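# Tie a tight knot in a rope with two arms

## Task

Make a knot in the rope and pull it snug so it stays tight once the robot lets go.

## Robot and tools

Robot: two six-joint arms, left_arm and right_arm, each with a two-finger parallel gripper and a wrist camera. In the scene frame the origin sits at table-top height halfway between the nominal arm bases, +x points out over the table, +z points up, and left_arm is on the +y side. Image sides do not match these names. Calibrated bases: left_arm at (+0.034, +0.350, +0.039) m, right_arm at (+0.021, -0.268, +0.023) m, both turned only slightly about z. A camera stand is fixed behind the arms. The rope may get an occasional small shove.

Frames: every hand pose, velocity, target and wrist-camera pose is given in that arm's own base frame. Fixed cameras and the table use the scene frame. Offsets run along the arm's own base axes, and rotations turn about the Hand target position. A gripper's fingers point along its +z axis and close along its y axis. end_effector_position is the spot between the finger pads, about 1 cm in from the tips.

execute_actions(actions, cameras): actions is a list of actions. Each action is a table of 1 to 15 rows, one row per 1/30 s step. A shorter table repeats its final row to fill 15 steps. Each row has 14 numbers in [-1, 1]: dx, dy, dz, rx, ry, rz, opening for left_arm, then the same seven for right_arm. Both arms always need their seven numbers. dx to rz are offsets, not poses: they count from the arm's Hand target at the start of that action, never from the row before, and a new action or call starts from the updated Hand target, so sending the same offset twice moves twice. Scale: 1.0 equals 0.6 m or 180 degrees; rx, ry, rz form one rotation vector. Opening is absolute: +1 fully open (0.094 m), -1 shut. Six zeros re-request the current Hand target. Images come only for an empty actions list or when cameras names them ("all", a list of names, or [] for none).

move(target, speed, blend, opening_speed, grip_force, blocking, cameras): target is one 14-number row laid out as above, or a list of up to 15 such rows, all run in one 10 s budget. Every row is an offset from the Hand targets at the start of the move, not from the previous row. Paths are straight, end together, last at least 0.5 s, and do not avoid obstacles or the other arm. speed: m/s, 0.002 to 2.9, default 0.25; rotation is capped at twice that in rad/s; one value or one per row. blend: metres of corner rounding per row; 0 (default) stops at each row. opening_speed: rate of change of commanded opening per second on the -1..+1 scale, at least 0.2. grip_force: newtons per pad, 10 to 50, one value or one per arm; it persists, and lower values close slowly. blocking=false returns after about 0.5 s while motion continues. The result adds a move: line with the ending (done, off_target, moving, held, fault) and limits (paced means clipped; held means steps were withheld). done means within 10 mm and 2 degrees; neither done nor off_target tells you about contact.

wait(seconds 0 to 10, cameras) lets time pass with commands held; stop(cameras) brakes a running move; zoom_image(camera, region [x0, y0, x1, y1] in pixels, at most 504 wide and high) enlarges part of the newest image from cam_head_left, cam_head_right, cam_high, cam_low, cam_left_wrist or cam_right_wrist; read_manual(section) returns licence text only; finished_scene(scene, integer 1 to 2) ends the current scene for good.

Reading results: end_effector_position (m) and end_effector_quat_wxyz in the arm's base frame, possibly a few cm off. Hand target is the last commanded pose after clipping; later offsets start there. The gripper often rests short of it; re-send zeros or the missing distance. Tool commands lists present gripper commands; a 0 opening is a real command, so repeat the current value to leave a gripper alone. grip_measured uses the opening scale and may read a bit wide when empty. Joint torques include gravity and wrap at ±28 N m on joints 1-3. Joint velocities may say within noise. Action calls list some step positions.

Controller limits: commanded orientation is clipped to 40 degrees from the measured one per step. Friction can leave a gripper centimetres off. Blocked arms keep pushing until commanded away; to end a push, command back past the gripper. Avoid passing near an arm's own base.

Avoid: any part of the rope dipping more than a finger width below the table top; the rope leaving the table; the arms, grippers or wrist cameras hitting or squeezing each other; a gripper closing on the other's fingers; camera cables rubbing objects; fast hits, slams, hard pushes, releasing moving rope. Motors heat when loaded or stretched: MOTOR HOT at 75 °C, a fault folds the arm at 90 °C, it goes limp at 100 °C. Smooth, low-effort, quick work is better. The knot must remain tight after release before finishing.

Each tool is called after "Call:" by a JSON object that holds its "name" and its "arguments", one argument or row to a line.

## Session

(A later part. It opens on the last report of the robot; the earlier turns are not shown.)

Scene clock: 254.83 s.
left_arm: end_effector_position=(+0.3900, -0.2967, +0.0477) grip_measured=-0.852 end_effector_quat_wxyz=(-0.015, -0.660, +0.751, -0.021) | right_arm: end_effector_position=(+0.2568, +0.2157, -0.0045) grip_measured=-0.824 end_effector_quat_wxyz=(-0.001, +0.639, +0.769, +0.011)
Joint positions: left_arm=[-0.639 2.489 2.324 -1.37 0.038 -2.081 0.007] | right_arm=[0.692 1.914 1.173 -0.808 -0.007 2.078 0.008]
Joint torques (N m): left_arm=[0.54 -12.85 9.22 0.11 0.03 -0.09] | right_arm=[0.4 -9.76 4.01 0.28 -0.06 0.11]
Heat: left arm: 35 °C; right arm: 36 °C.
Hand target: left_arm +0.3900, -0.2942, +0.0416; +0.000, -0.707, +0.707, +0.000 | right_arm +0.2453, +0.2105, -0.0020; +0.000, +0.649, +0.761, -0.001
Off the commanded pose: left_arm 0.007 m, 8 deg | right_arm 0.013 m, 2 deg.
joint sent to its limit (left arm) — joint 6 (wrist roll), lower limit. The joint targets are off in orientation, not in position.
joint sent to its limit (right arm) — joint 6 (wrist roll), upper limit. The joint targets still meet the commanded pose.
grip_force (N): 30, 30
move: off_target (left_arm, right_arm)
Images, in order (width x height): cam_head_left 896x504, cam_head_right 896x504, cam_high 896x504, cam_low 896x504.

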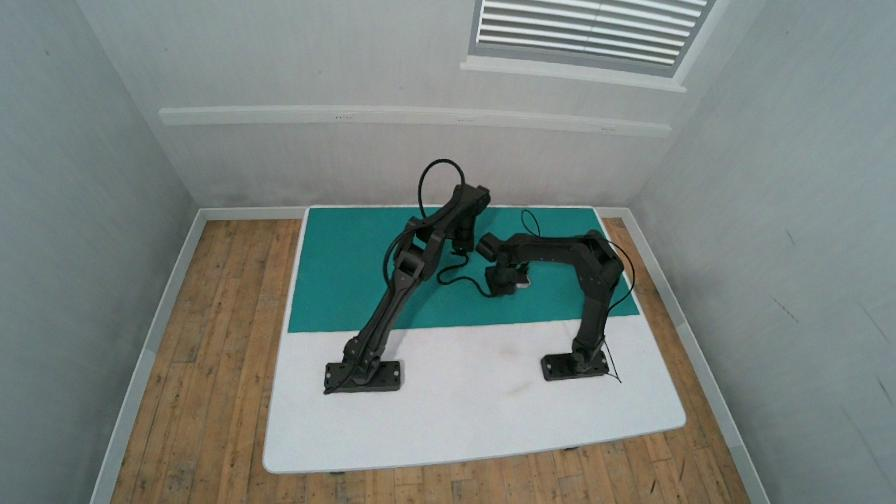

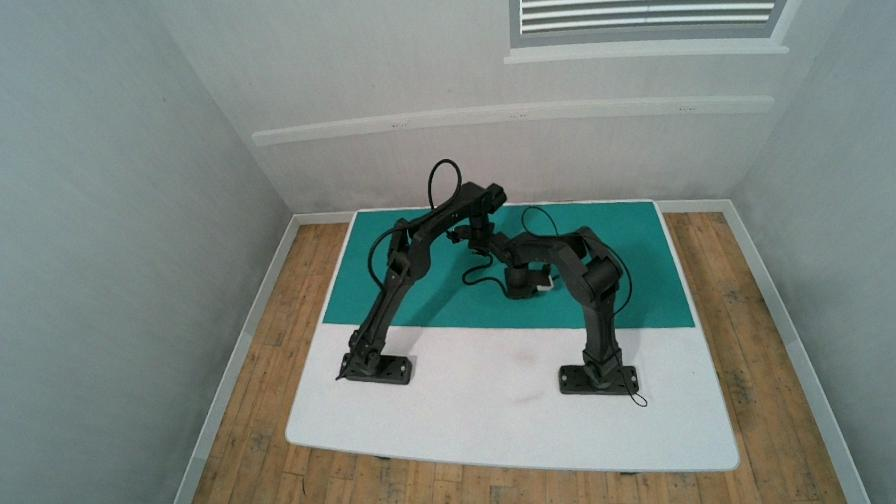

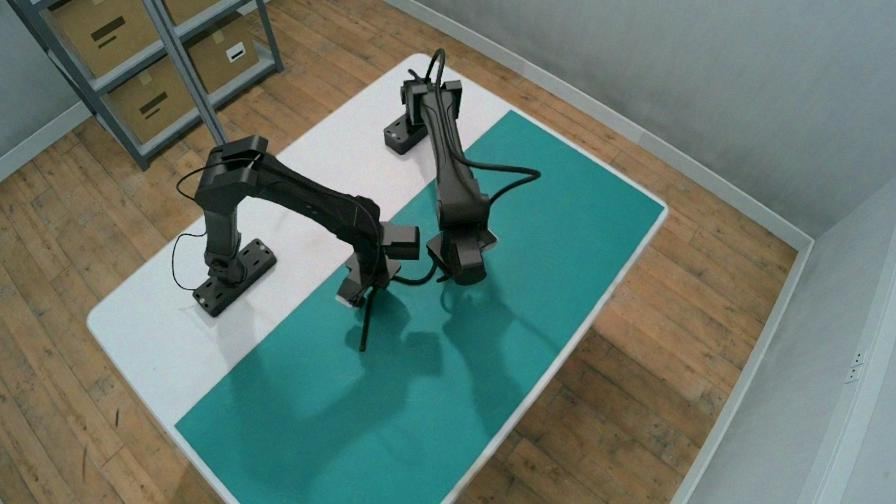

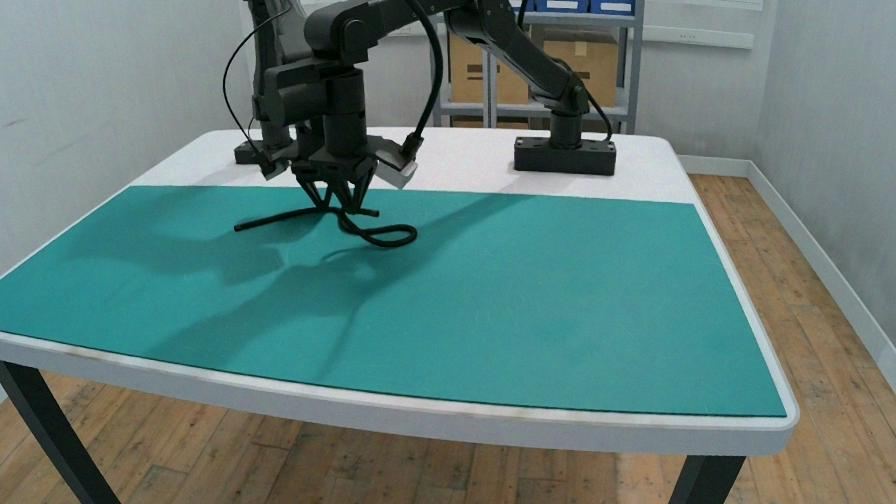

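Call:
{"name": "move", "arguments": {
  "target": [
    [0,0,0,0,0,0,-1,0,0,0,0,0,0,-0.2],
    [0,0,0,0,0,0,-1,0.0,0.0,0.13,0,0,0,-0.2],
    [0,0,0,0,0,0,-1,0.118,-0.171,0.13,0,0,0.09,-0.2]
  ],
  "speed": 0.15,
  "cameras": ["cam_right_wrist","cam_low"]
}}

Scene clock: 283.10 s.
left_arm: end_effector_position=(+0.3895, -0.2964, +0.0477) grip_measured=-0.852 end_effector_quat_wxyz=(-0.015, -0.660, +0.751, -0.020) | right_arm: end_effector_position=(+0.3134, +0.1085, +0.0758) grip_measured=-0.203 end_effector_quat_wxyz=(+0.002, +0.537, +0.843, +0.008)
Joint positions: left_arm=[-0.639 2.489 2.324 -1.372 0.038 -2.081 0.007] | right_arm=[0.327 1.803 1.366 -1.119 -0.006 1.462 0.037]
Joint torques (N m): left_arm=[0.54 -12.72 9.43 0.11 0.03 -0.09] | right_arm=[-0.09 -5.86 8.54 0.3 0.06 -0.04]
Motor temperatures (°C): left_arm=[29 40 34 32 31 31 30] | right_arm=[30 36 36 35 30 31 30]
Heat: left arm: 40 °C; right arm: 36 °C.
Hand target: left_arm +0.3900, -0.2942, +0.0416; +0.000, -0.707, +0.707, +0.000 | right_arm +0.3162, +0.1079, +0.0760; +0.000, +0.536, +0.844, +0.000
Off the commanded pose: left_arm 0.007 m, 8 deg | right_arm 0.003 m, 1 deg.
joint sent to its limit (left arm) — joint 6 (wrist roll), lower limit. The joint targets are off in orientation, not in position.
grip_force (N): 30, 30
move: off_target (left_arm)
camera_calibration:
cam_right_wrist: T_world_to_cam=[[-0.904985, -0.425226, -0.0135955, 0.331798], [-0.398074, 0.835057, 0.379758, 0.0464732], [-0.15013, 0.349088, -0.924986, 0.164674], [0, 0, 0, 1]] pos_world=[0.343495, 0.0447957, 0.139184]
Images, in order (width x height): cam_low 896x504, cam_right_wrist 896x504.

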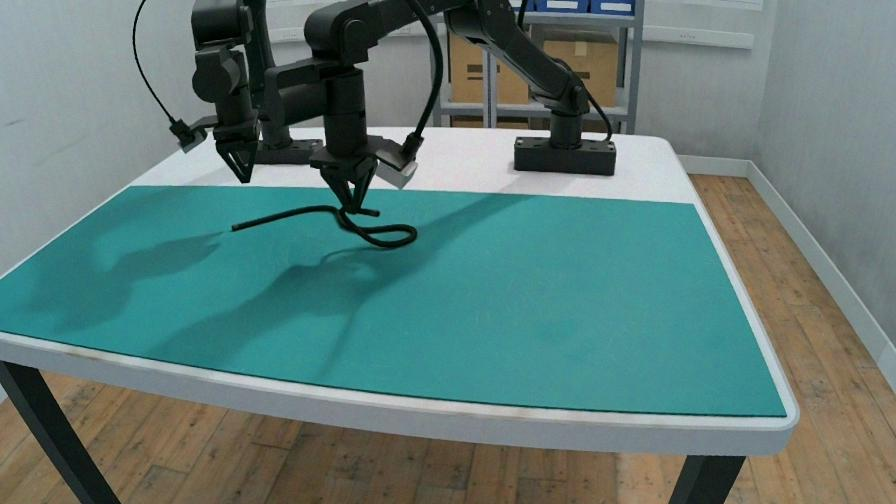

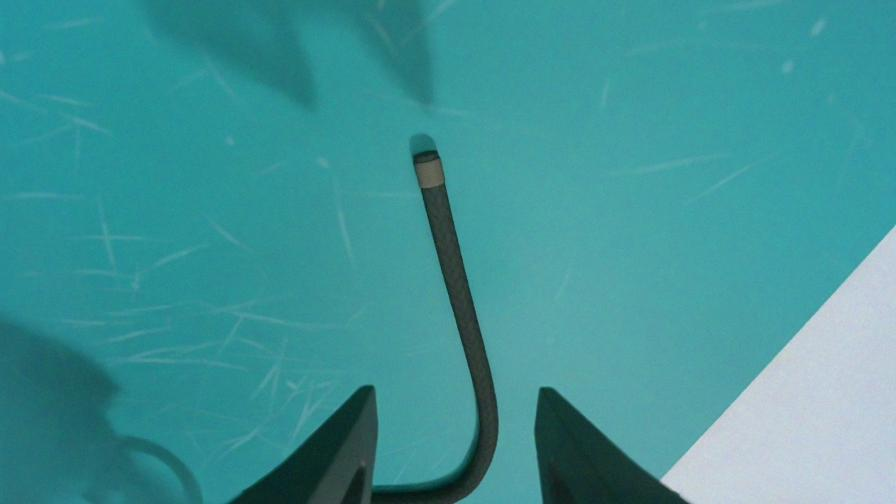

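Call:
{"name": "move", "arguments": {
  "target": [
    [0,0,0,0,0,0,-1,0.005,-0.008,-0.155,0,0,0.06,-0.2],
    [0,0,0,0,0,0,-1,0.005,-0.008,-0.155,0,0,0.06,-1]
  ],
  "speed": 0.15,
  "cameras": ["cam_right_wrist","cam_low"]
}}

Scene clock: 295.40 s.
left_arm: end_effector_position=(+0.3895, -0.2964, +0.0477) grip_measured=-0.852 end_effector_quat_wxyz=(-0.015, -0.660, +0.751, -0.020) | right_arm: end_effector_position=(+0.3237, +0.1087, -0.0069) grip_measured=-0.816 end_effector_quat_wxyz=(+0.007, +0.452, +0.892, +0.011)
Joint positions: left_arm=[-0.639 2.489 2.324 -1.372 0.038 -2.081 0.007] | right_arm=[0.318 1.935 1.192 -0.801 -0.006 1.257 0.009]
Joint torques (N m): left_arm=[0.55 -12.74 9.4 0.11 0.03 -0.09] | right_arm=[-0.64 -6.64 4.62 0.66 0.06 -0.01]
Heat: left arm: 41 °C; right arm: 37 °C.
Hand target: left_arm +0.3900, -0.2942, +0.0416; +0.000, -0.707, +0.707, +0.000 | right_arm +0.3192, +0.1030, -0.0170; +0.000, +0.454, +0.891, +0.000
Off the commanded pose: left_arm 0.007 m, 8 deg | right_arm 0.012 m, 2 deg.
joint sent to its limit (left arm) — joint 6 (wrist roll), lower limit. The joint targets are off in orientation, not in position.
grip_force (N): 30, 30
move: off_target (left_arm, right_arm); target 2's new opening was sent with right_arm's hand 0.012 m and 2 deg from that target
camera_calibration:
cam_right_wrist: T_world_to_cam=[[-0.804606, -0.593301, -0.0245403, 0.325776], [-0.557894, 0.741142, 0.373447, 0.143658], [-0.203379, 0.314168, -0.927327, 0.110656], [0, 0, 0, 1]] pos_world=[0.364772, 0.0520479, 0.0569606]
Images, in order (width x height): cam_low 896x504, cam_right_wrist 896x504.

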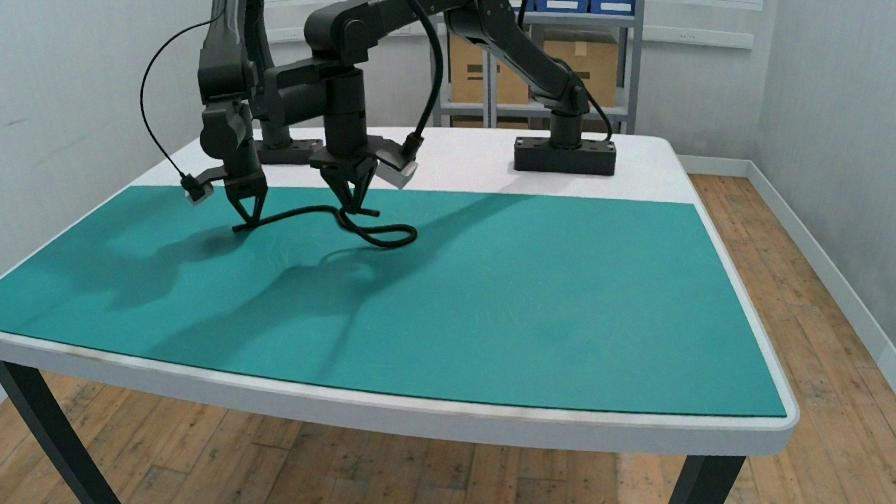

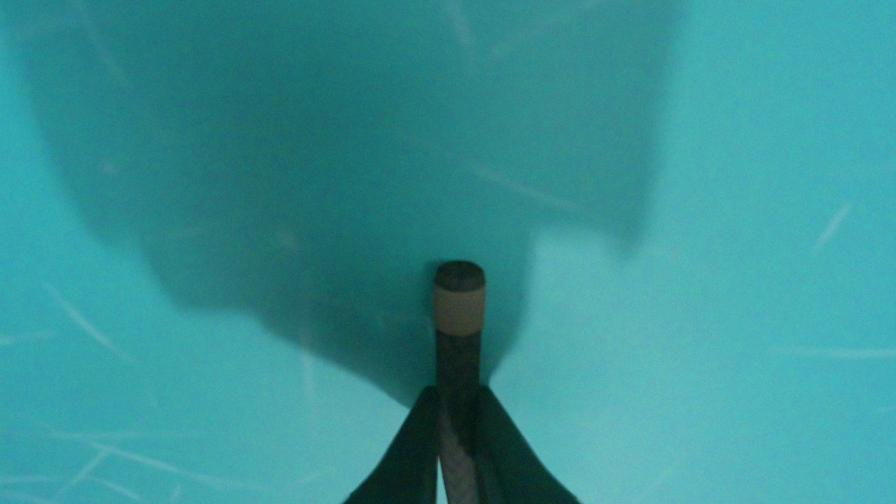

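Call:
{"name": "move", "arguments": {
  "target": [
    [0,0,0,0,0,0,-1,0,0,0,0,0,0,-0.2],
    [0,0,0,0,0,0,-1,0,0,0.13,0,0,0,-0.2],
    [0,0,0,0,0,0,-1,-0.05,-0.2,0.25,0,0,0,-0.2]
  ],
  "speed": 0.2
}}

Call:
{"name": "move", "arguments": {
  "target": [
    [-0.098,-0.04,0.0,0,0,0,-1,0,0,0,0,0,0,-0.2],
    [-0.2,-0.03,-0.02,0,0,0,-1,0,0,0,0,0,0,-0.2],
    [-0.2,0.03,-0.06,0,0,0,-1,0,0,0,0,0,0,-0.2]
  ],
  "speed": 0.15,
  "blend": [0.02,0.02,0],
  "cameras": ["cam_high","cam_low","cam_head_left","cam_head_right","cam_left_wrist"]
}}

Scene clock: 319.40 s.
left_arm: end_effector_position=(+0.3895, -0.2964, +0.0477) grip_measured=-0.852 end_effector_quat_wxyz=(-0.015, -0.660, +0.751, -0.020) | right_arm: end_effector_position=(+0.2860, -0.0152, +0.1201) grip_measured=-0.203 end_effector_quat_wxyz=(-0.015, +0.455, +0.890, -0.005)
Joint positions: left_arm=[-0.639 2.489 2.324 -1.372 0.038 -2.081 0.007] | right_arm=[-0.058 1.657 1.373 -1.319 -0.003 0.886 0.037]
Joint torques (N m): left_arm=[0.54 -12.72 9.42 0.12 0.03 -0.09] | right_arm=[-0.21 -7.79 8.53 0.24 0.04 -0.02]
Heat: left arm: 42 °C; right arm: 37 °C.
Hand target: left_arm +0.3900, -0.2942, +0.0416; +0.000, -0.707, +0.707, +0.000 | right_arm +0.2892, -0.0170, +0.1330; +0.000, +0.454, +0.891, +0.000
Off the commanded pose: left_arm 0.007 m, 8 deg | right_arm 0.013 m, 2 deg.
joint sent to its limit (left arm) — joint 6 (wrist roll), lower limit. The joint targets are off in orientation, not in position.
grip_force (N): 30, 30
move: off_target (left_arm, right_arm)

Scene clock: 321.53 s.
left_arm: end_effector_position=(+0.2715, -0.2771, -0.0005) grip_measured=-0.852 end_effector_quat_wxyz=(-0.062, -0.620, +0.782, +0.009) | right_arm: end_effector_position=(+0.2859, -0.0152, +0.1201) grip_measured=-0.203 end_effector_quat_wxyz=(-0.015, +0.455, +0.890, -0.005)
Joint positions: left_arm=[-0.743 2.14 1.525 -0.993 0.12 -2.081 0.007] | right_arm=[-0.058 1.657 1.373 -1.319 -0.003 0.886 0.037]
Joint torques (N m): left_arm=[-0.29 -14.91 4.63 0.33 -0.04 -0.09] | right_arm=[-0.25 -7.79 8.54 0.23 0.03 -0.01]
Heat: left arm: 42 °C; right arm: 37 °C.
Hand target: left_arm +0.2698, -0.2762, +0.0055; +0.000, -0.707, +0.707, +0.000 | right_arm +0.2892, -0.0170, +0.1330; +0.000, +0.454, +0.891, +0.000
Off the commanded pose: left_arm 0.006 m, 15 deg | right_arm 0.013 m, 2 deg.
joint sent to its limit (left arm) — joint 6 (wrist roll), lower limit. The joint targets are off in orientation, not in position.
grip_force (N): 30, 30
move: off_target (left_arm, right_arm)
camera_calibration:
cam_left_wrist: T_world_to_cam=[[0.966758, -0.244807, -0.073818, -0.328335], [-0.177282, -0.849787, 0.49642, -0.149898], [-0.184257, -0.466831, -0.864938, 0.0129136], [0, 0, 0, 1]] pos_world=[0.293226, -0.201732, 0.0613448]
Images, in order (width x height): cam_head_left 896x504, cam_head_right 896x504, cam_high 896x504, cam_low 896x504, cam_left_wrist 896x504.

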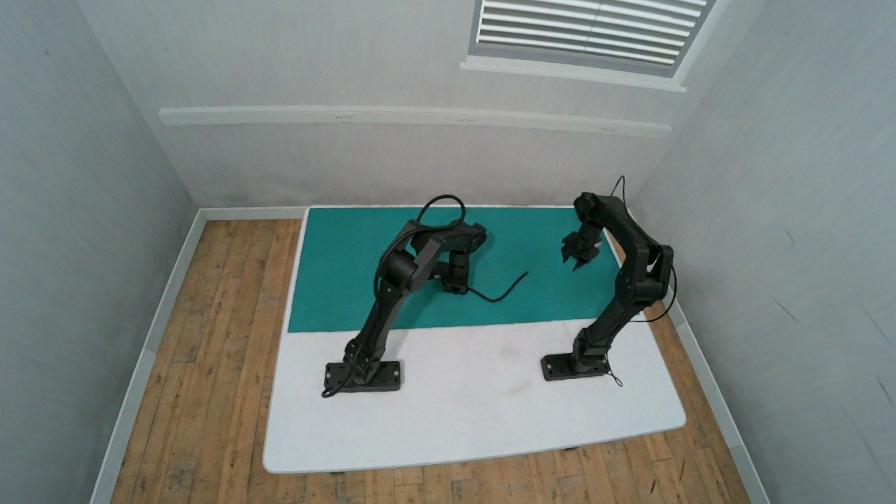

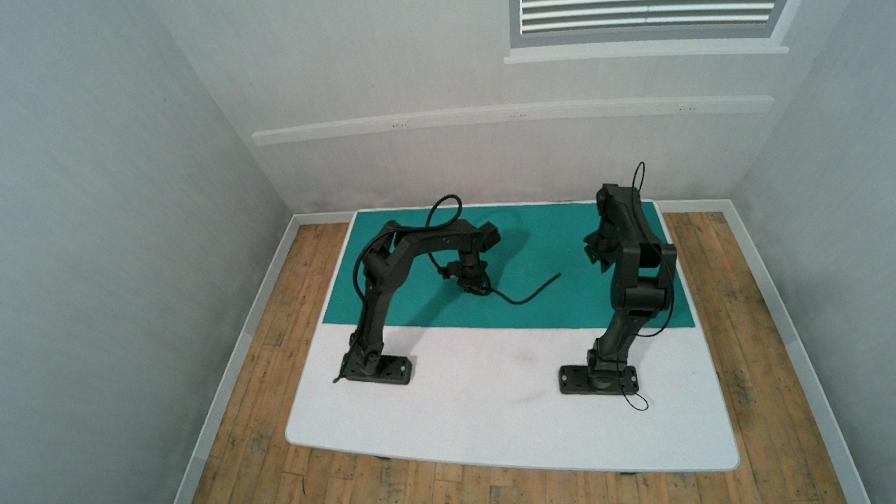

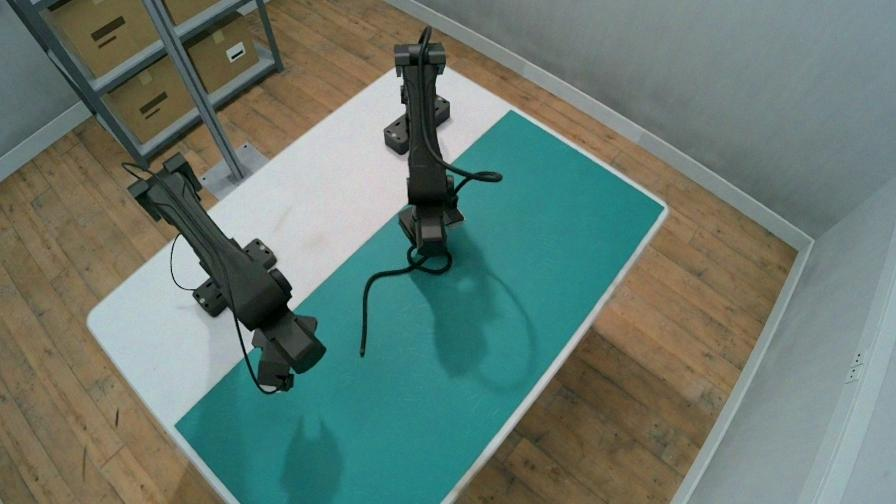

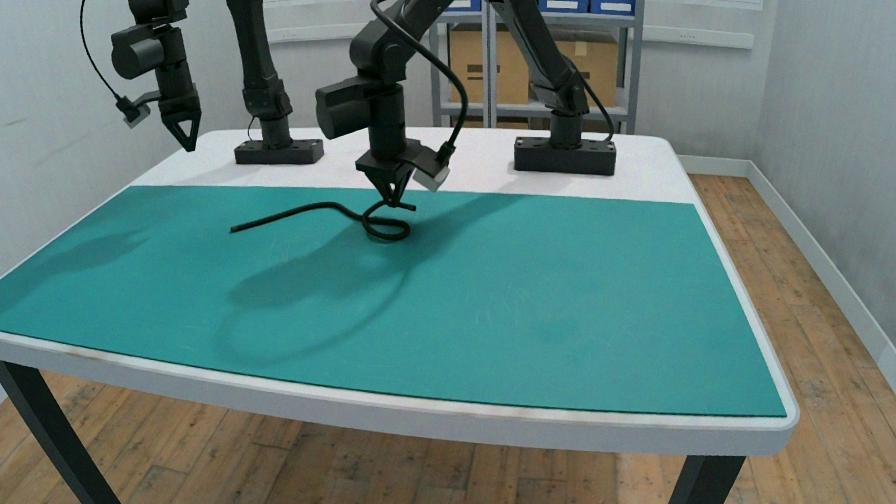

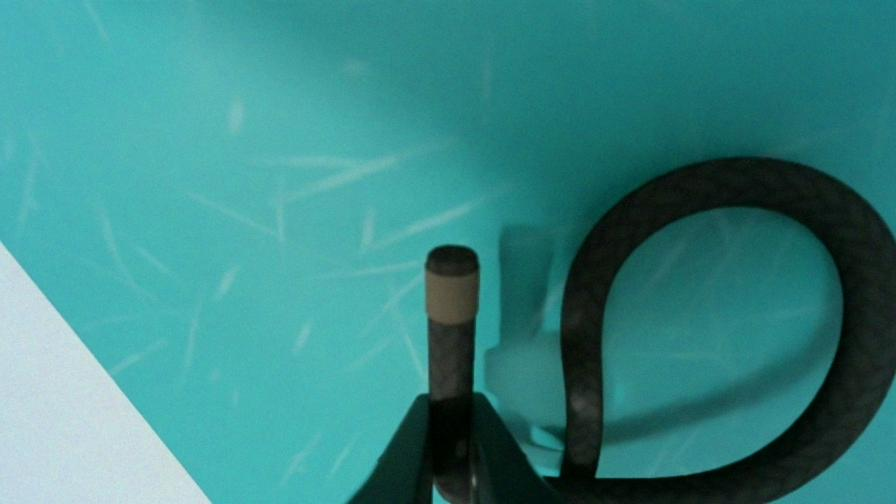

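Call:
{"name": "move", "arguments": {
  "target": [-0.013,-0.065,-0.042,0,0,-0.13,-1,0,0,0,0,0,0,-0.2],
  "speed": 0.1,
  "cameras": ["cam_low","cam_left_wrist"]
}}

Scene clock: 356.70 s.
left_arm: end_effector_position=(+0.2543, -0.3098, -0.0168) grip_measured=-0.852 end_effector_quat_wxyz=(-0.010, -0.550, +0.835, +0.005) | right_arm: end_effector_position=(+0.2859, -0.0152, +0.1201) grip_measured=-0.203 end_effector_quat_wxyz=(-0.015, +0.455, +0.890, -0.005)
Joint positions: left_arm=[-0.878 2.188 1.539 -0.935 0.018 -2.042 0.007] | right_arm=[-0.058 1.657 1.373 -1.319 -0.003 0.886 0.037]
Joint torques (N m): left_arm=[-0.08 -10.59 8.47 0.39 -0.2 0.02] | right_arm=[-0.23 -7.8 8.53 0.23 0.03 -0.01]
Motor temperatures (°C): left_arm=[29 46 33 32 31 31 30] | right_arm=[30 36 38 33 30 31 30]
Heat: left arm: 46 °C; right arm: 38 °C.
Hand target: left_arm +0.2621, -0.3152, -0.0197; +0.000, -0.549, +0.836, +0.000 | right_arm +0.2892, -0.0170, +0.1330; +0.000, +0.454, +0.891, +0.000
Off the commanded pose: left_arm 0.010 m, 1 deg | right_arm 0.013 m, 2 deg.
grip_force (N): 30, 30
move: off_target (right_arm)
camera_calibration:
cam_left_wrist: T_world_to_cam=[[0.912788, -0.408419, -0.00350055, -0.356629], [-0.3674, -0.824796, 0.429801, -0.11766], [-0.178426, -0.391031, -0.902917, 0.00179665], [0, 0, 0, 1]] pos_world=[0.282619, -0.241997, 0.0509442]
Images, in order (width x height): cam_low 896x504, cam_left_wrist 896x504.

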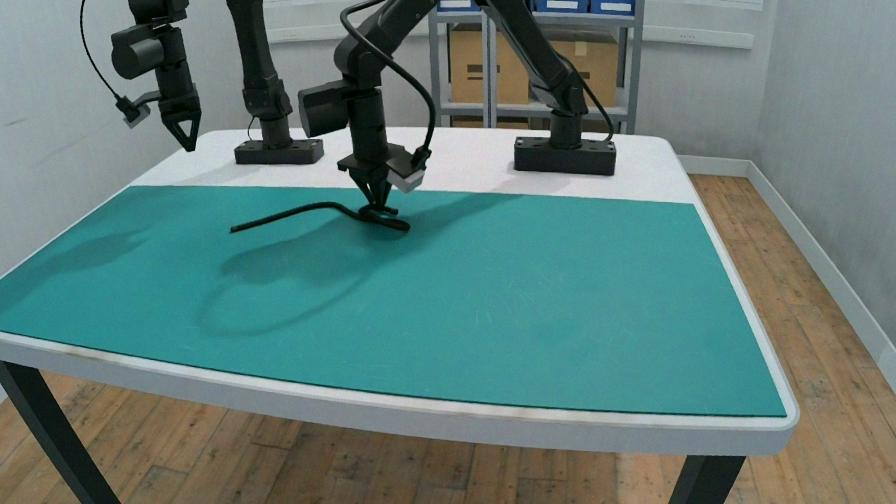

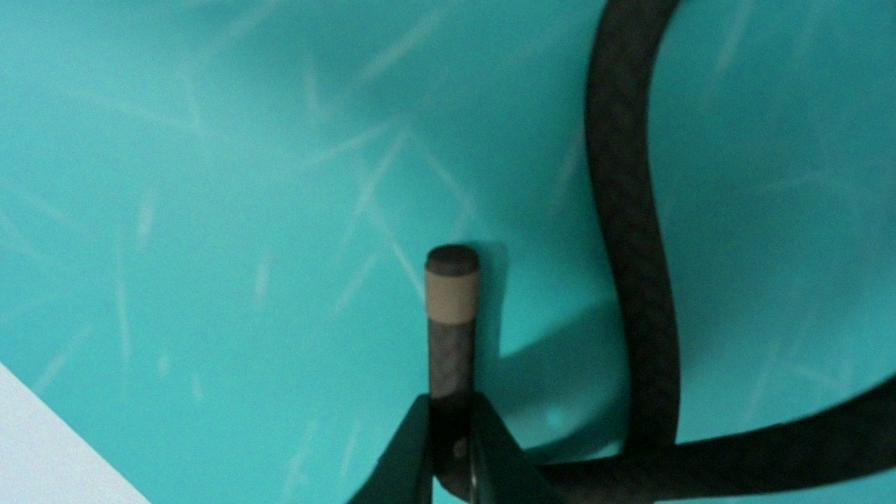

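Call:
{"name": "move", "arguments": {
  "target": [
    [0,0,0,0,0,0,-0.5,0,0,0,0,0,0,-0.2],
    [0,0,0.11,0,0,0,-0.2,0,0,0,0,0,0,-0.2],
    [0.067,0.075,0.08,0,0,0,-0.2,0,0,0,0,0,0,-0.2]
  ],
  "speed": 0.12,
  "opening_speed": 1,
  "cameras": ["cam_low","cam_left_wrist"]
}}

Scene clock: 378.03 s.
left_arm: end_effector_position=(+0.3036, -0.2729, +0.0252) grip_measured=-0.202 end_effector_quat_wxyz=(-0.008, -0.551, +0.835, +0.003) | right_arm: end_effector_position=(+0.2859, -0.0152, +0.1201) grip_measured=-0.203 end_effector_quat_wxyz=(-0.015, +0.455, +0.890, -0.005)
Joint positions: left_arm=[-0.729 2.158 1.667 -1.089 0.014 -1.895 0.038] | right_arm=[-0.058 1.657 1.373 -1.319 -0.003 0.886 0.037]
Joint torques (N m): left_arm=[-0.2 -14.61 4.83 0.38 -0.16 0.02] | right_arm=[-0.23 -7.79 8.51 0.23 0.03 -0.01]
Heat: left arm: 42 °C; right arm: 38 °C.
Hand target: left_arm +0.3022, -0.2702, +0.0283; +0.000, -0.549, +0.836, +0.000 | right_arm +0.2892, -0.0170, +0.1330; +0.000, +0.454, +0.891, +0.000
Off the commanded pose: left_arm 0.004 m, 1 deg | right_arm 0.013 m, 2 deg.
grip_force (N): 30, 30
move: off_target (right_arm); target 2's new opening was sent with left_arm's hand 0.015 m and 2 deg from that target
camera_calibration:
cam_left_wrist: T_world_to_cam=[[0.913557, -0.406698, 0.00328844, -0.386394], [-0.368588, -0.824479, 0.429393, -0.0866847], [-0.171922, -0.393487, -0.903112, 0.0602823], [0, 0, 0, 1]] pos_world=[0.331406, -0.204895, 0.0929341]
Images, in order (width x height): cam_low 896x504, cam_left_wrist 896x504.

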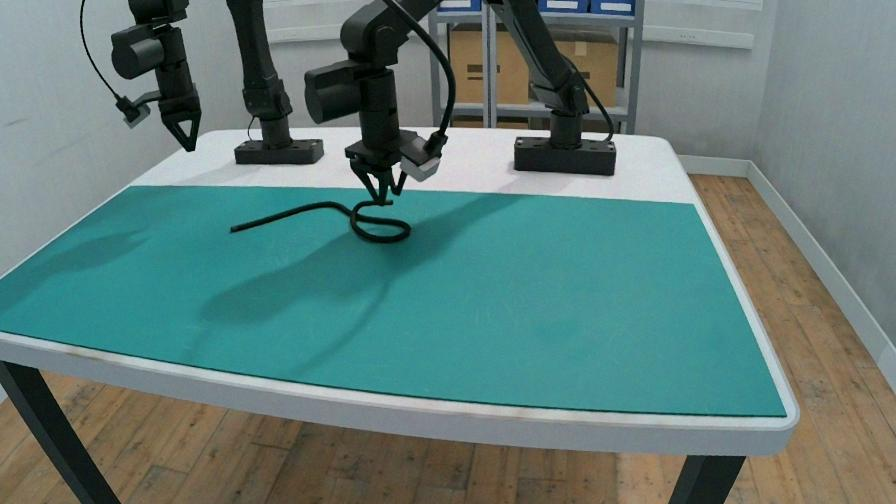

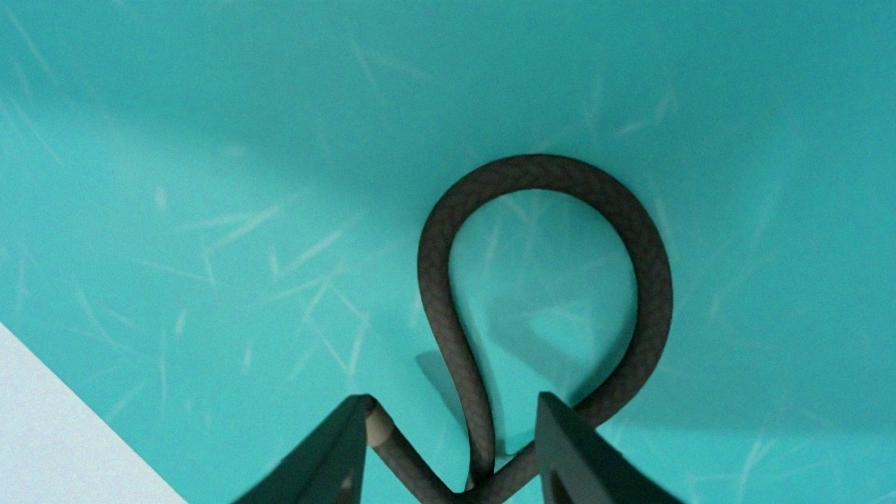

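Call:
{"name": "move", "arguments": {
  "target": [
    [-0.012,-0.024,-0.083,0,0,0,-0.2,0,0,0,0,0,0,-0.2],
    [-0.012,-0.024,-0.083,0,0,0,-1,0,0,0,0,0,0,-0.2]
  ],
  "speed": 0.1,
  "opening_speed": 1,
  "cameras": ["cam_left_wrist"]
}}

Scene clock: 404.53 s.
left_arm: end_effector_position=(+0.2988, -0.2899, -0.0097) grip_measured=-0.997 end_effector_quat_wxyz=(-0.003, -0.546, +0.838, -0.015) | right_arm: end_effector_position=(+0.2859, -0.0152, +0.1201) grip_measured=-0.203 end_effector_quat_wxyz=(-0.015, +0.455, +0.890, -0.005)
Joint positions: left_arm=[-0.767 2.196 1.583 -0.929 0.014 -1.922 0] | right_arm=[-0.058 1.657 1.373 -1.319 -0.003 0.886 0.037]
Joint torques (N m): left_arm=[-0.17 -11.19 5.05 0.44 -0.16 -0.08] | right_arm=[-0.23 -7.79 8.53 0.23 0.03 -0.01]
Heat: left arm: 44 °C; right arm: 38 °C.
Hand target: left_arm +0.2951, -0.2846, -0.0215; +0.000, -0.549, +0.836, +0.000 | right_arm +0.2892, -0.0170, +0.1330; +0.000, +0.454, +0.891, +0.000
Off the commanded pose: left_arm 0.014 m, 2 deg | right_arm 0.013 m, 2 deg.
grip_force (N): 30, 30
move: off_target (left_arm, right_arm); target 2's new opening was sent with left_arm's hand 0.013 m and 2 deg from that target
camera_calibration:
cam_left_wrist: T_world_to_cam=[[0.908458, -0.416218, 0.0382931, -0.389732], [-0.389314, -0.809264, 0.439916, -0.0768339], [-0.152112, -0.414553, -0.897222, 0.00931516], [0, 0, 0, 1]] pos_world=[0.32556, -0.220531, 0.0570823]
Images, in order (width x height): cam_left_wrist 896x504.

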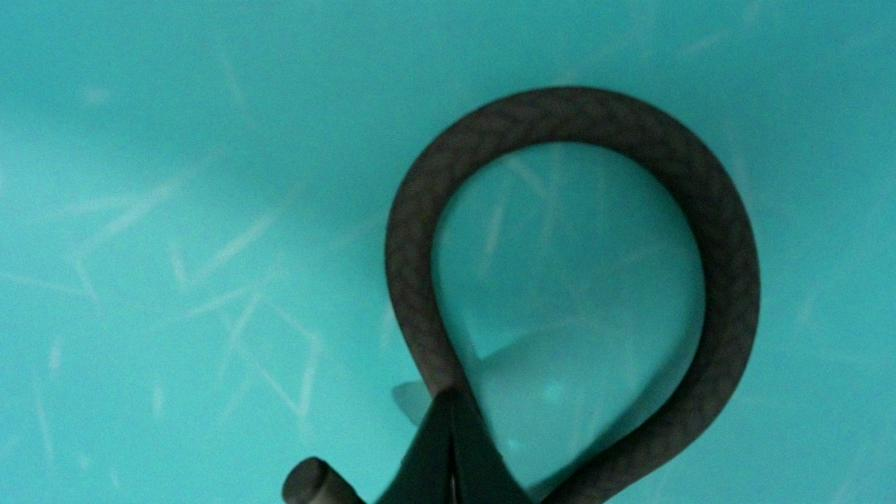

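Call:
{"name": "move", "arguments": {
  "target": [
    [0,0,0,0,0,0,-0.45,0,0,0,0,0,0,-0.2],
    [0,0.005,-0.02,0,0,0,-0.45,0,0,0,0,0,0,-0.2]
  ],
  "speed": 0.1,
  "opening_speed": 2,
  "cameras": ["cam_left_wrist"]
}}

Scene clock: 417.90 s.
left_arm: end_effector_position=(+0.2976, -0.2887, -0.0186) grip_measured=-0.452 end_effector_quat_wxyz=(-0.003, -0.546, +0.838, -0.016) | right_arm: end_effector_position=(+0.2859, -0.0152, +0.1201) grip_measured=-0.203 end_effector_quat_wxyz=(-0.015, +0.455, +0.890, -0.005)
Joint positions: left_arm=[-0.767 2.202 1.554 -0.894 0.014 -1.922 0.026] | right_arm=[-0.058 1.657 1.373 -1.319 -0.003 0.886 0.037]
Joint torques (N m): left_arm=[0.25 -10.74 4.71 0.53 -0.16 -0.03] | right_arm=[-0.25 -7.77 8.53 0.23 0.03 -0.01]
Heat: left arm: 44 °C; right arm: 38 °C.
Hand target: left_arm +0.2952, -0.2816, -0.0334; +0.000, -0.549, +0.836, +0.000 | right_arm +0.2892, -0.0170, +0.1330; +0.000, +0.454, +0.891, +0.000
Off the commanded pose: left_arm 0.017 m, 2 deg | right_arm 0.013 m, 2 deg.
grip_force (N): 30, 30
move: off_target (left_arm, right_arm)
camera_calibration:
cam_left_wrist: T_world_to_cam=[[0.908412, -0.416184, 0.0397196, -0.387713], [-0.389805, -0.80881, 0.440316, -0.0721318], [-0.151127, -0.415472, -0.896964, 0.00113657], [0, 0, 0, 1]] pos_world=[0.324258, -0.219229, 0.0481801]
Images, in order (width x height): cam_left_wrist 896x504.

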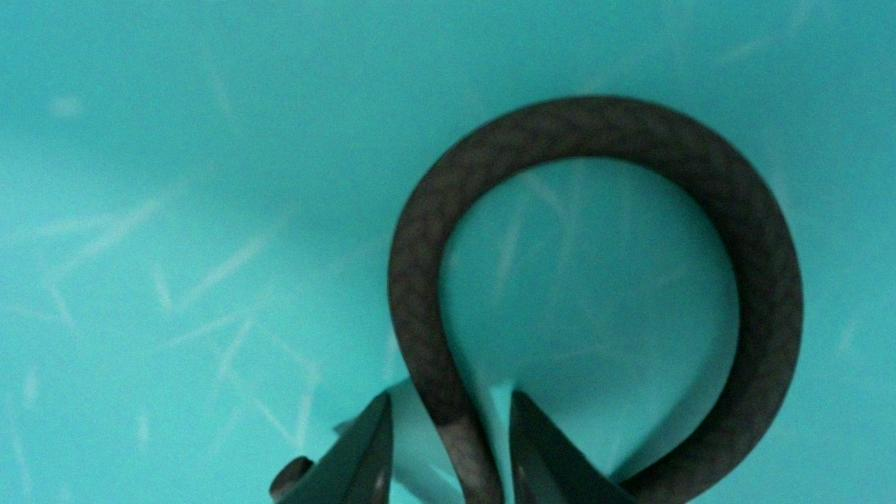

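Close, then lift a bit and look.

Call:
{"name": "move", "arguments": {
  "target": [
    [0,0,0,0,0,0,-1,0,0,0,0,0,0,-0.2],
    [0,0,0.08,0,0,0,-1,0,0,0,0,0,0,-0.2]
  ],
  "speed": 0.1,
  "opening_speed": 2,
  "cameras": ["cam_left_wrist","cam_low"]
}}

Scene clock: 424.50 s.
left_arm: end_effector_position=(+0.2887, -0.2801, -0.0021) grip_measured=-0.851 end_effector_quat_wxyz=(-0.010, -0.546, +0.838, +0.012) | right_arm: end_effector_position=(+0.2859, -0.0152, +0.1201) grip_measured=-0.203 end_effector_quat_wxyz=(-0.015, +0.455, +0.890, -0.005)
Joint positions: left_arm=[-0.767 2.185 1.597 -1.01 0.014 -1.922 0.007] | right_arm=[-0.058 1.657 1.373 -1.319 -0.003 0.886 0.037]
Joint torques (N m): left_arm=[0.27 -15.02 8.42 0.03 -0.16 -0.03] | right_arm=[-0.24 -7.79 8.53 0.23 0.03 -0.01]
Heat: left arm: 44 °C; right arm: 38 °C.
Hand target: left_arm +0.2951, -0.2816, +0.0145; +0.000, -0.549, +0.836, +0.000 | right_arm +0.2892, -0.0170, +0.1330; +0.000, +0.454, +0.891, +0.000
Off the commanded pose: left_arm 0.018 m, 2 deg | right_arm 0.013 m, 2 deg.
grip_force (N): 30, 30
move: off_target (left_arm, right_arm)
camera_calibration:
cam_left_wrist: T_world_to_cam=[[0.908943, -0.41669, -0.0138575, -0.377175], [-0.372129, -0.825831, 0.423701, -0.0858799], [-0.187996, -0.379964, -0.905696, 0.0386418], [0, 0, 0, 1]] pos_world=[0.318137, -0.213405, 0.0661585]
Images, in order (width x height): cam_low 896x504, cam_left_wrist 896x504.

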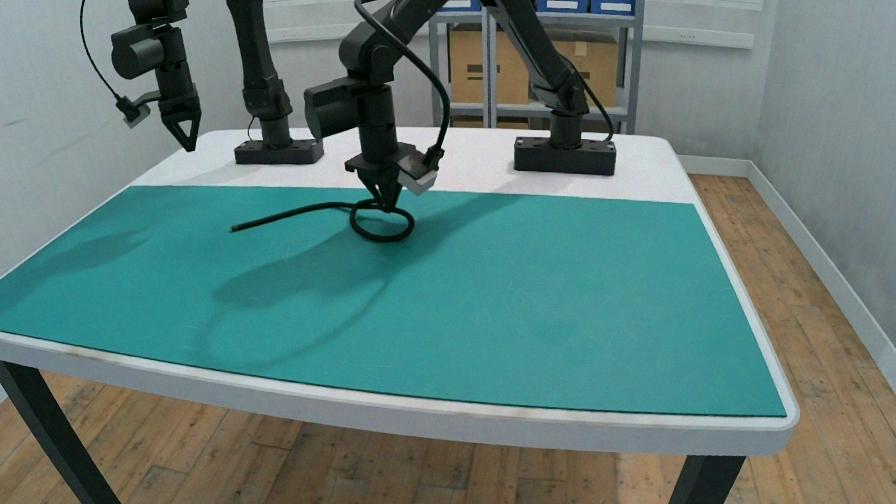

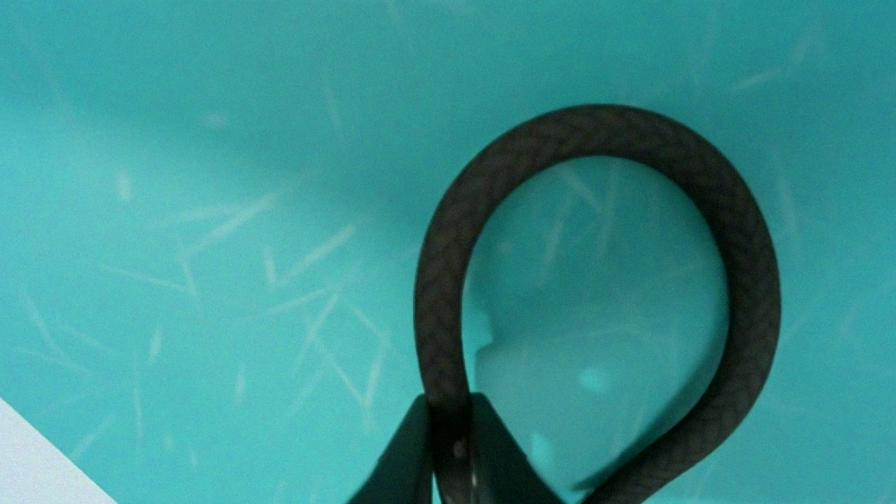

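Call:
{"name": "move", "arguments": {
  "target": [
    [0,0,0.03,0,0,0,-1,0,0,0,0,0,0,-0.2],
    [-0.105,0,0.03,0,0,0,-1,0,0,0,0,0,0,-0.2],
    [-0.105,0,-0.06,0,0,0,-1,0,0,0,0,0,0,-0.2]
  ],
  "speed": 0.1,
  "blend": [0.01,0.01,0],
  "cameras": ["cam_left_wrist","cam_low"]
}}

Scene clock: 432.60 s.
left_arm: end_effector_position=(+0.2352, -0.2879, -0.0111) grip_measured=-0.851 end_effector_quat_wxyz=(-0.005, -0.546, +0.838, -0.014) | right_arm: end_effector_position=(+0.2859, -0.0152, +0.1201) grip_measured=-0.203 end_effector_quat_wxyz=(-0.015, +0.455, +0.890, -0.005)
Joint positions: left_arm=[-0.882 2.043 1.333 -0.833 0.014 -2.036 0.007] | right_arm=[-0.058 1.657 1.373 -1.319 -0.003 0.886 0.037]
Joint torques (N m): left_arm=[-0.08 -9.74 4.78 0.45 -0.16 -0.08] | right_arm=[-0.23 -7.77 8.53 0.23 0.03 -0.01]
Heat: left arm: 45 °C; right arm: 39 °C.
Hand target: left_arm +0.2322, -0.2816, -0.0215; +0.000, -0.549, +0.836, +0.000 | right_arm +0.2892, -0.0170, +0.1330; +0.000, +0.454, +0.891, +0.000
Off the commanded pose: left_arm 0.013 m, 2 deg | right_arm 0.013 m, 2 deg.
grip_force (N): 30, 30
move: off_target (left_arm, right_arm); blend cut to 0.0091 m at target 1
camera_calibration:
cam_left_wrist: T_world_to_cam=[[0.908111, -0.417271, 0.0349209, -0.331295], [-0.388542, -0.808615, 0.441789, -0.099361], [-0.156108, -0.414761, -0.896439, 0.000136061], [0, 0, 0, 1]] pos_world=[0.262268, -0.218528, 0.0555876]
Images, in order (width x height): cam_low 896x504, cam_left_wrist 896x504.

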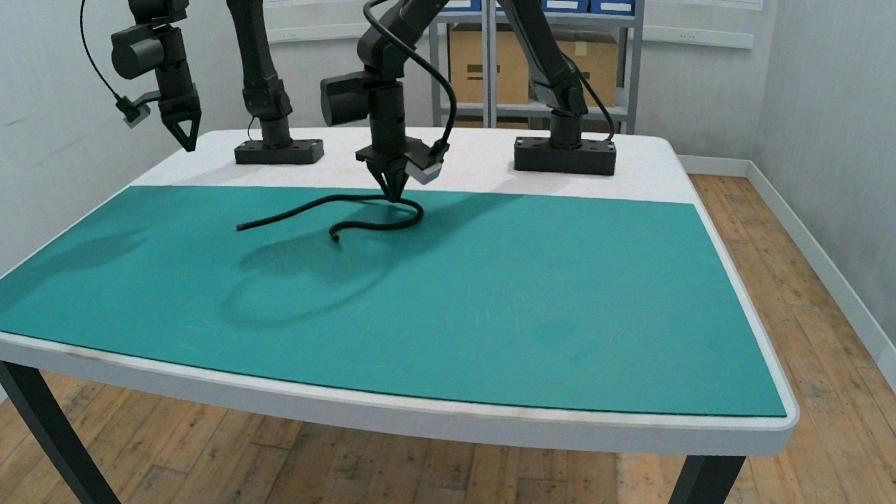

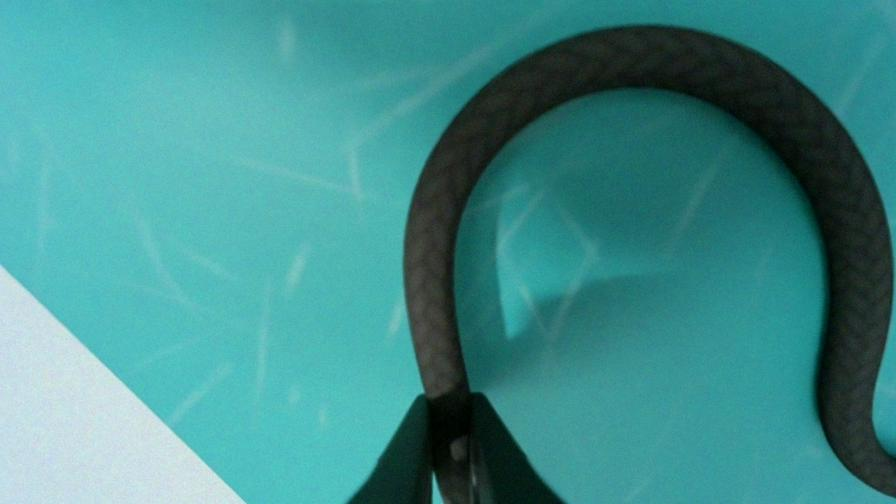

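Call:
{"name": "move", "arguments": {
  "target": [0,0,0,0,0,0,-1,0.04,0.19,-0.08,0,0,0,-0.2],
  "speed": 0.2,
  "cameras": ["cam_right_wrist","cam_high"]
}}

Scene clock: 504.20 s.
left_arm: end_effector_position=(+0.2353, -0.2880, -0.0111) grip_measured=-0.851 end_effector_quat_wxyz=(-0.005, -0.546, +0.838, -0.015) | right_arm: end_effector_position=(+0.3048, +0.0958, +0.0849) grip_measured=-0.203 end_effector_quat_wxyz=(-0.008, +0.451, +0.892, -0.002)
Joint positions: left_arm=[-0.882 2.043 1.333 -0.832 0.014 -2.036 0.007] | right_arm=[0.297 1.778 1.373 -1.179 -0.008 1.233 0.037]
Joint torques (N m): left_arm=[-0.09 -9.72 4.78 0.46 -0.16 -0.09] | right_arm=[0.09 -5.98 7.99 0.53 0.08 0.13]
Motor temperatures (°C): left_arm=[29 40 32 32 31 31 30] | right_arm=[30 37 39 32 30 31 30]
Heat: left arm: 40 °C; right arm: 39 °C.
Hand target: left_arm +0.2322, -0.2816, -0.0215; +0.000, -0.549, +0.836, +0.000 | right_arm +0.3132, +0.0970, +0.0849; +0.000, +0.454, +0.891, +0.000
Off the commanded pose: left_arm 0.013 m, 2 deg | right_arm 0.008 m, 1 deg.
grip_force (N): 30, 30
move: off_target (left_arm)
camera_calibration:
cam_right_wrist: T_world_to_cam=[[-0.80345, -0.595241, 0.0125243, 0.301845], [-0.544923, 0.743681, 0.387295, 0.103231], [-0.239848, 0.304347, -0.921871, 0.207602], [0, 0, 0, 1]] pos_world=[0.348563, 0.039716, 0.147621]
Images, in order (width x height): cam_high 896x504, cam_right_wrist 896x504.

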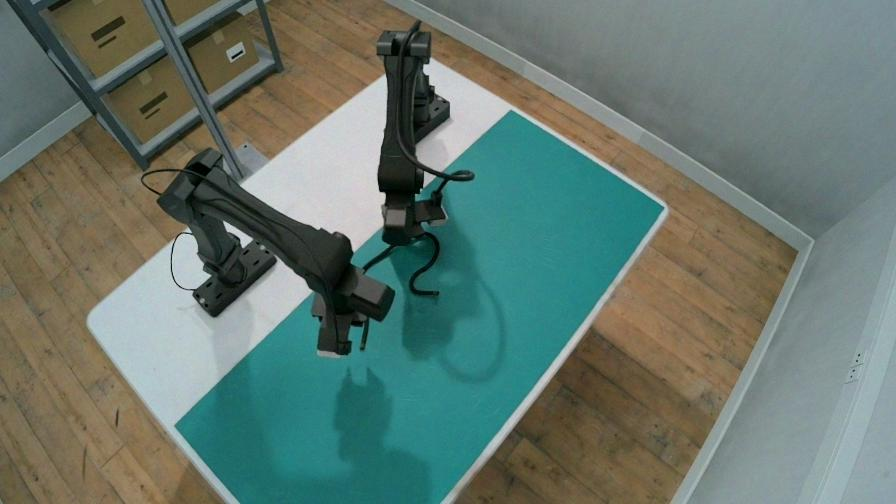

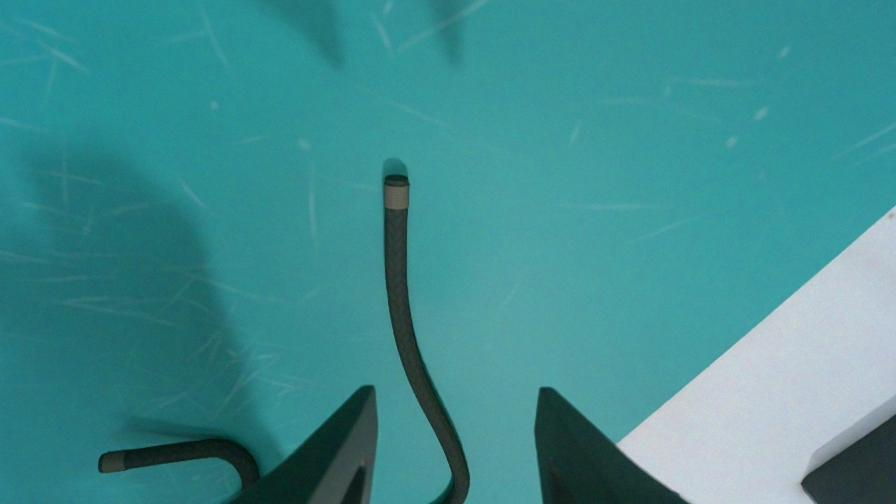

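Call:
{"name": "move", "arguments": {
  "target": [
    [0,0,0,0,0,0,-1,0.014,0.035,-0.17,0,0,0,-0.3]
  ],
  "speed": 0.15,
  "cameras": ["cam_right_wrist"]
}}

Scene clock: 520.13 s.
left_arm: end_effector_position=(+0.2353, -0.2880, -0.0111) grip_measured=-0.851 end_effector_quat_wxyz=(-0.005, -0.546, +0.838, -0.015) | right_arm: end_effector_position=(+0.3271, +0.1191, -0.0067) grip_measured=-0.297 end_effector_quat_wxyz=(+0.006, +0.454, +0.891, +0.012)
Joint positions: left_arm=[-0.882 2.043 1.333 -0.832 0.014 -2.036 0.007] | right_arm=[0.342 1.958 1.225 -0.813 -0.008 1.285 0.033]
Joint torques (N m): left_arm=[-0.1 -9.74 4.79 0.45 -0.16 -0.08] | right_arm=[0.54 -6.8 4.71 0.59 0.08 0.13]
Heat: left arm: 40 °C; right arm: 39 °C.
Hand target: left_arm +0.2322, -0.2816, -0.0215; +0.000, -0.549, +0.836, +0.000 | right_arm +0.3215, +0.1180, -0.0170; +0.000, +0.454, +0.891, +0.000
Off the commanded pose: left_arm 0.013 m, 2 deg | right_arm 0.012 m, 2 deg.
grip_force (N): 30, 30
move: off_target (left_arm, right_arm)
camera_calibration:
cam_right_wrist: T_world_to_cam=[[-0.807065, -0.58995, -0.0245916, 0.335153], [-0.554194, 0.742463, 0.376322, 0.13656], [-0.203753, 0.317345, -0.926163, 0.10799], [0, 0, 0, 1]] pos_world=[0.368174, 0.0620627, 0.0568683]
Images, in order (width x height): cam_right_wrist 896x504.

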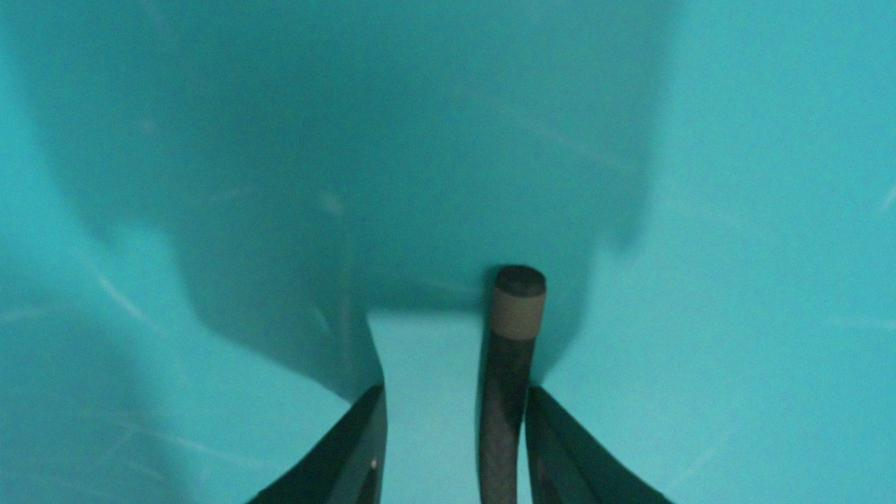

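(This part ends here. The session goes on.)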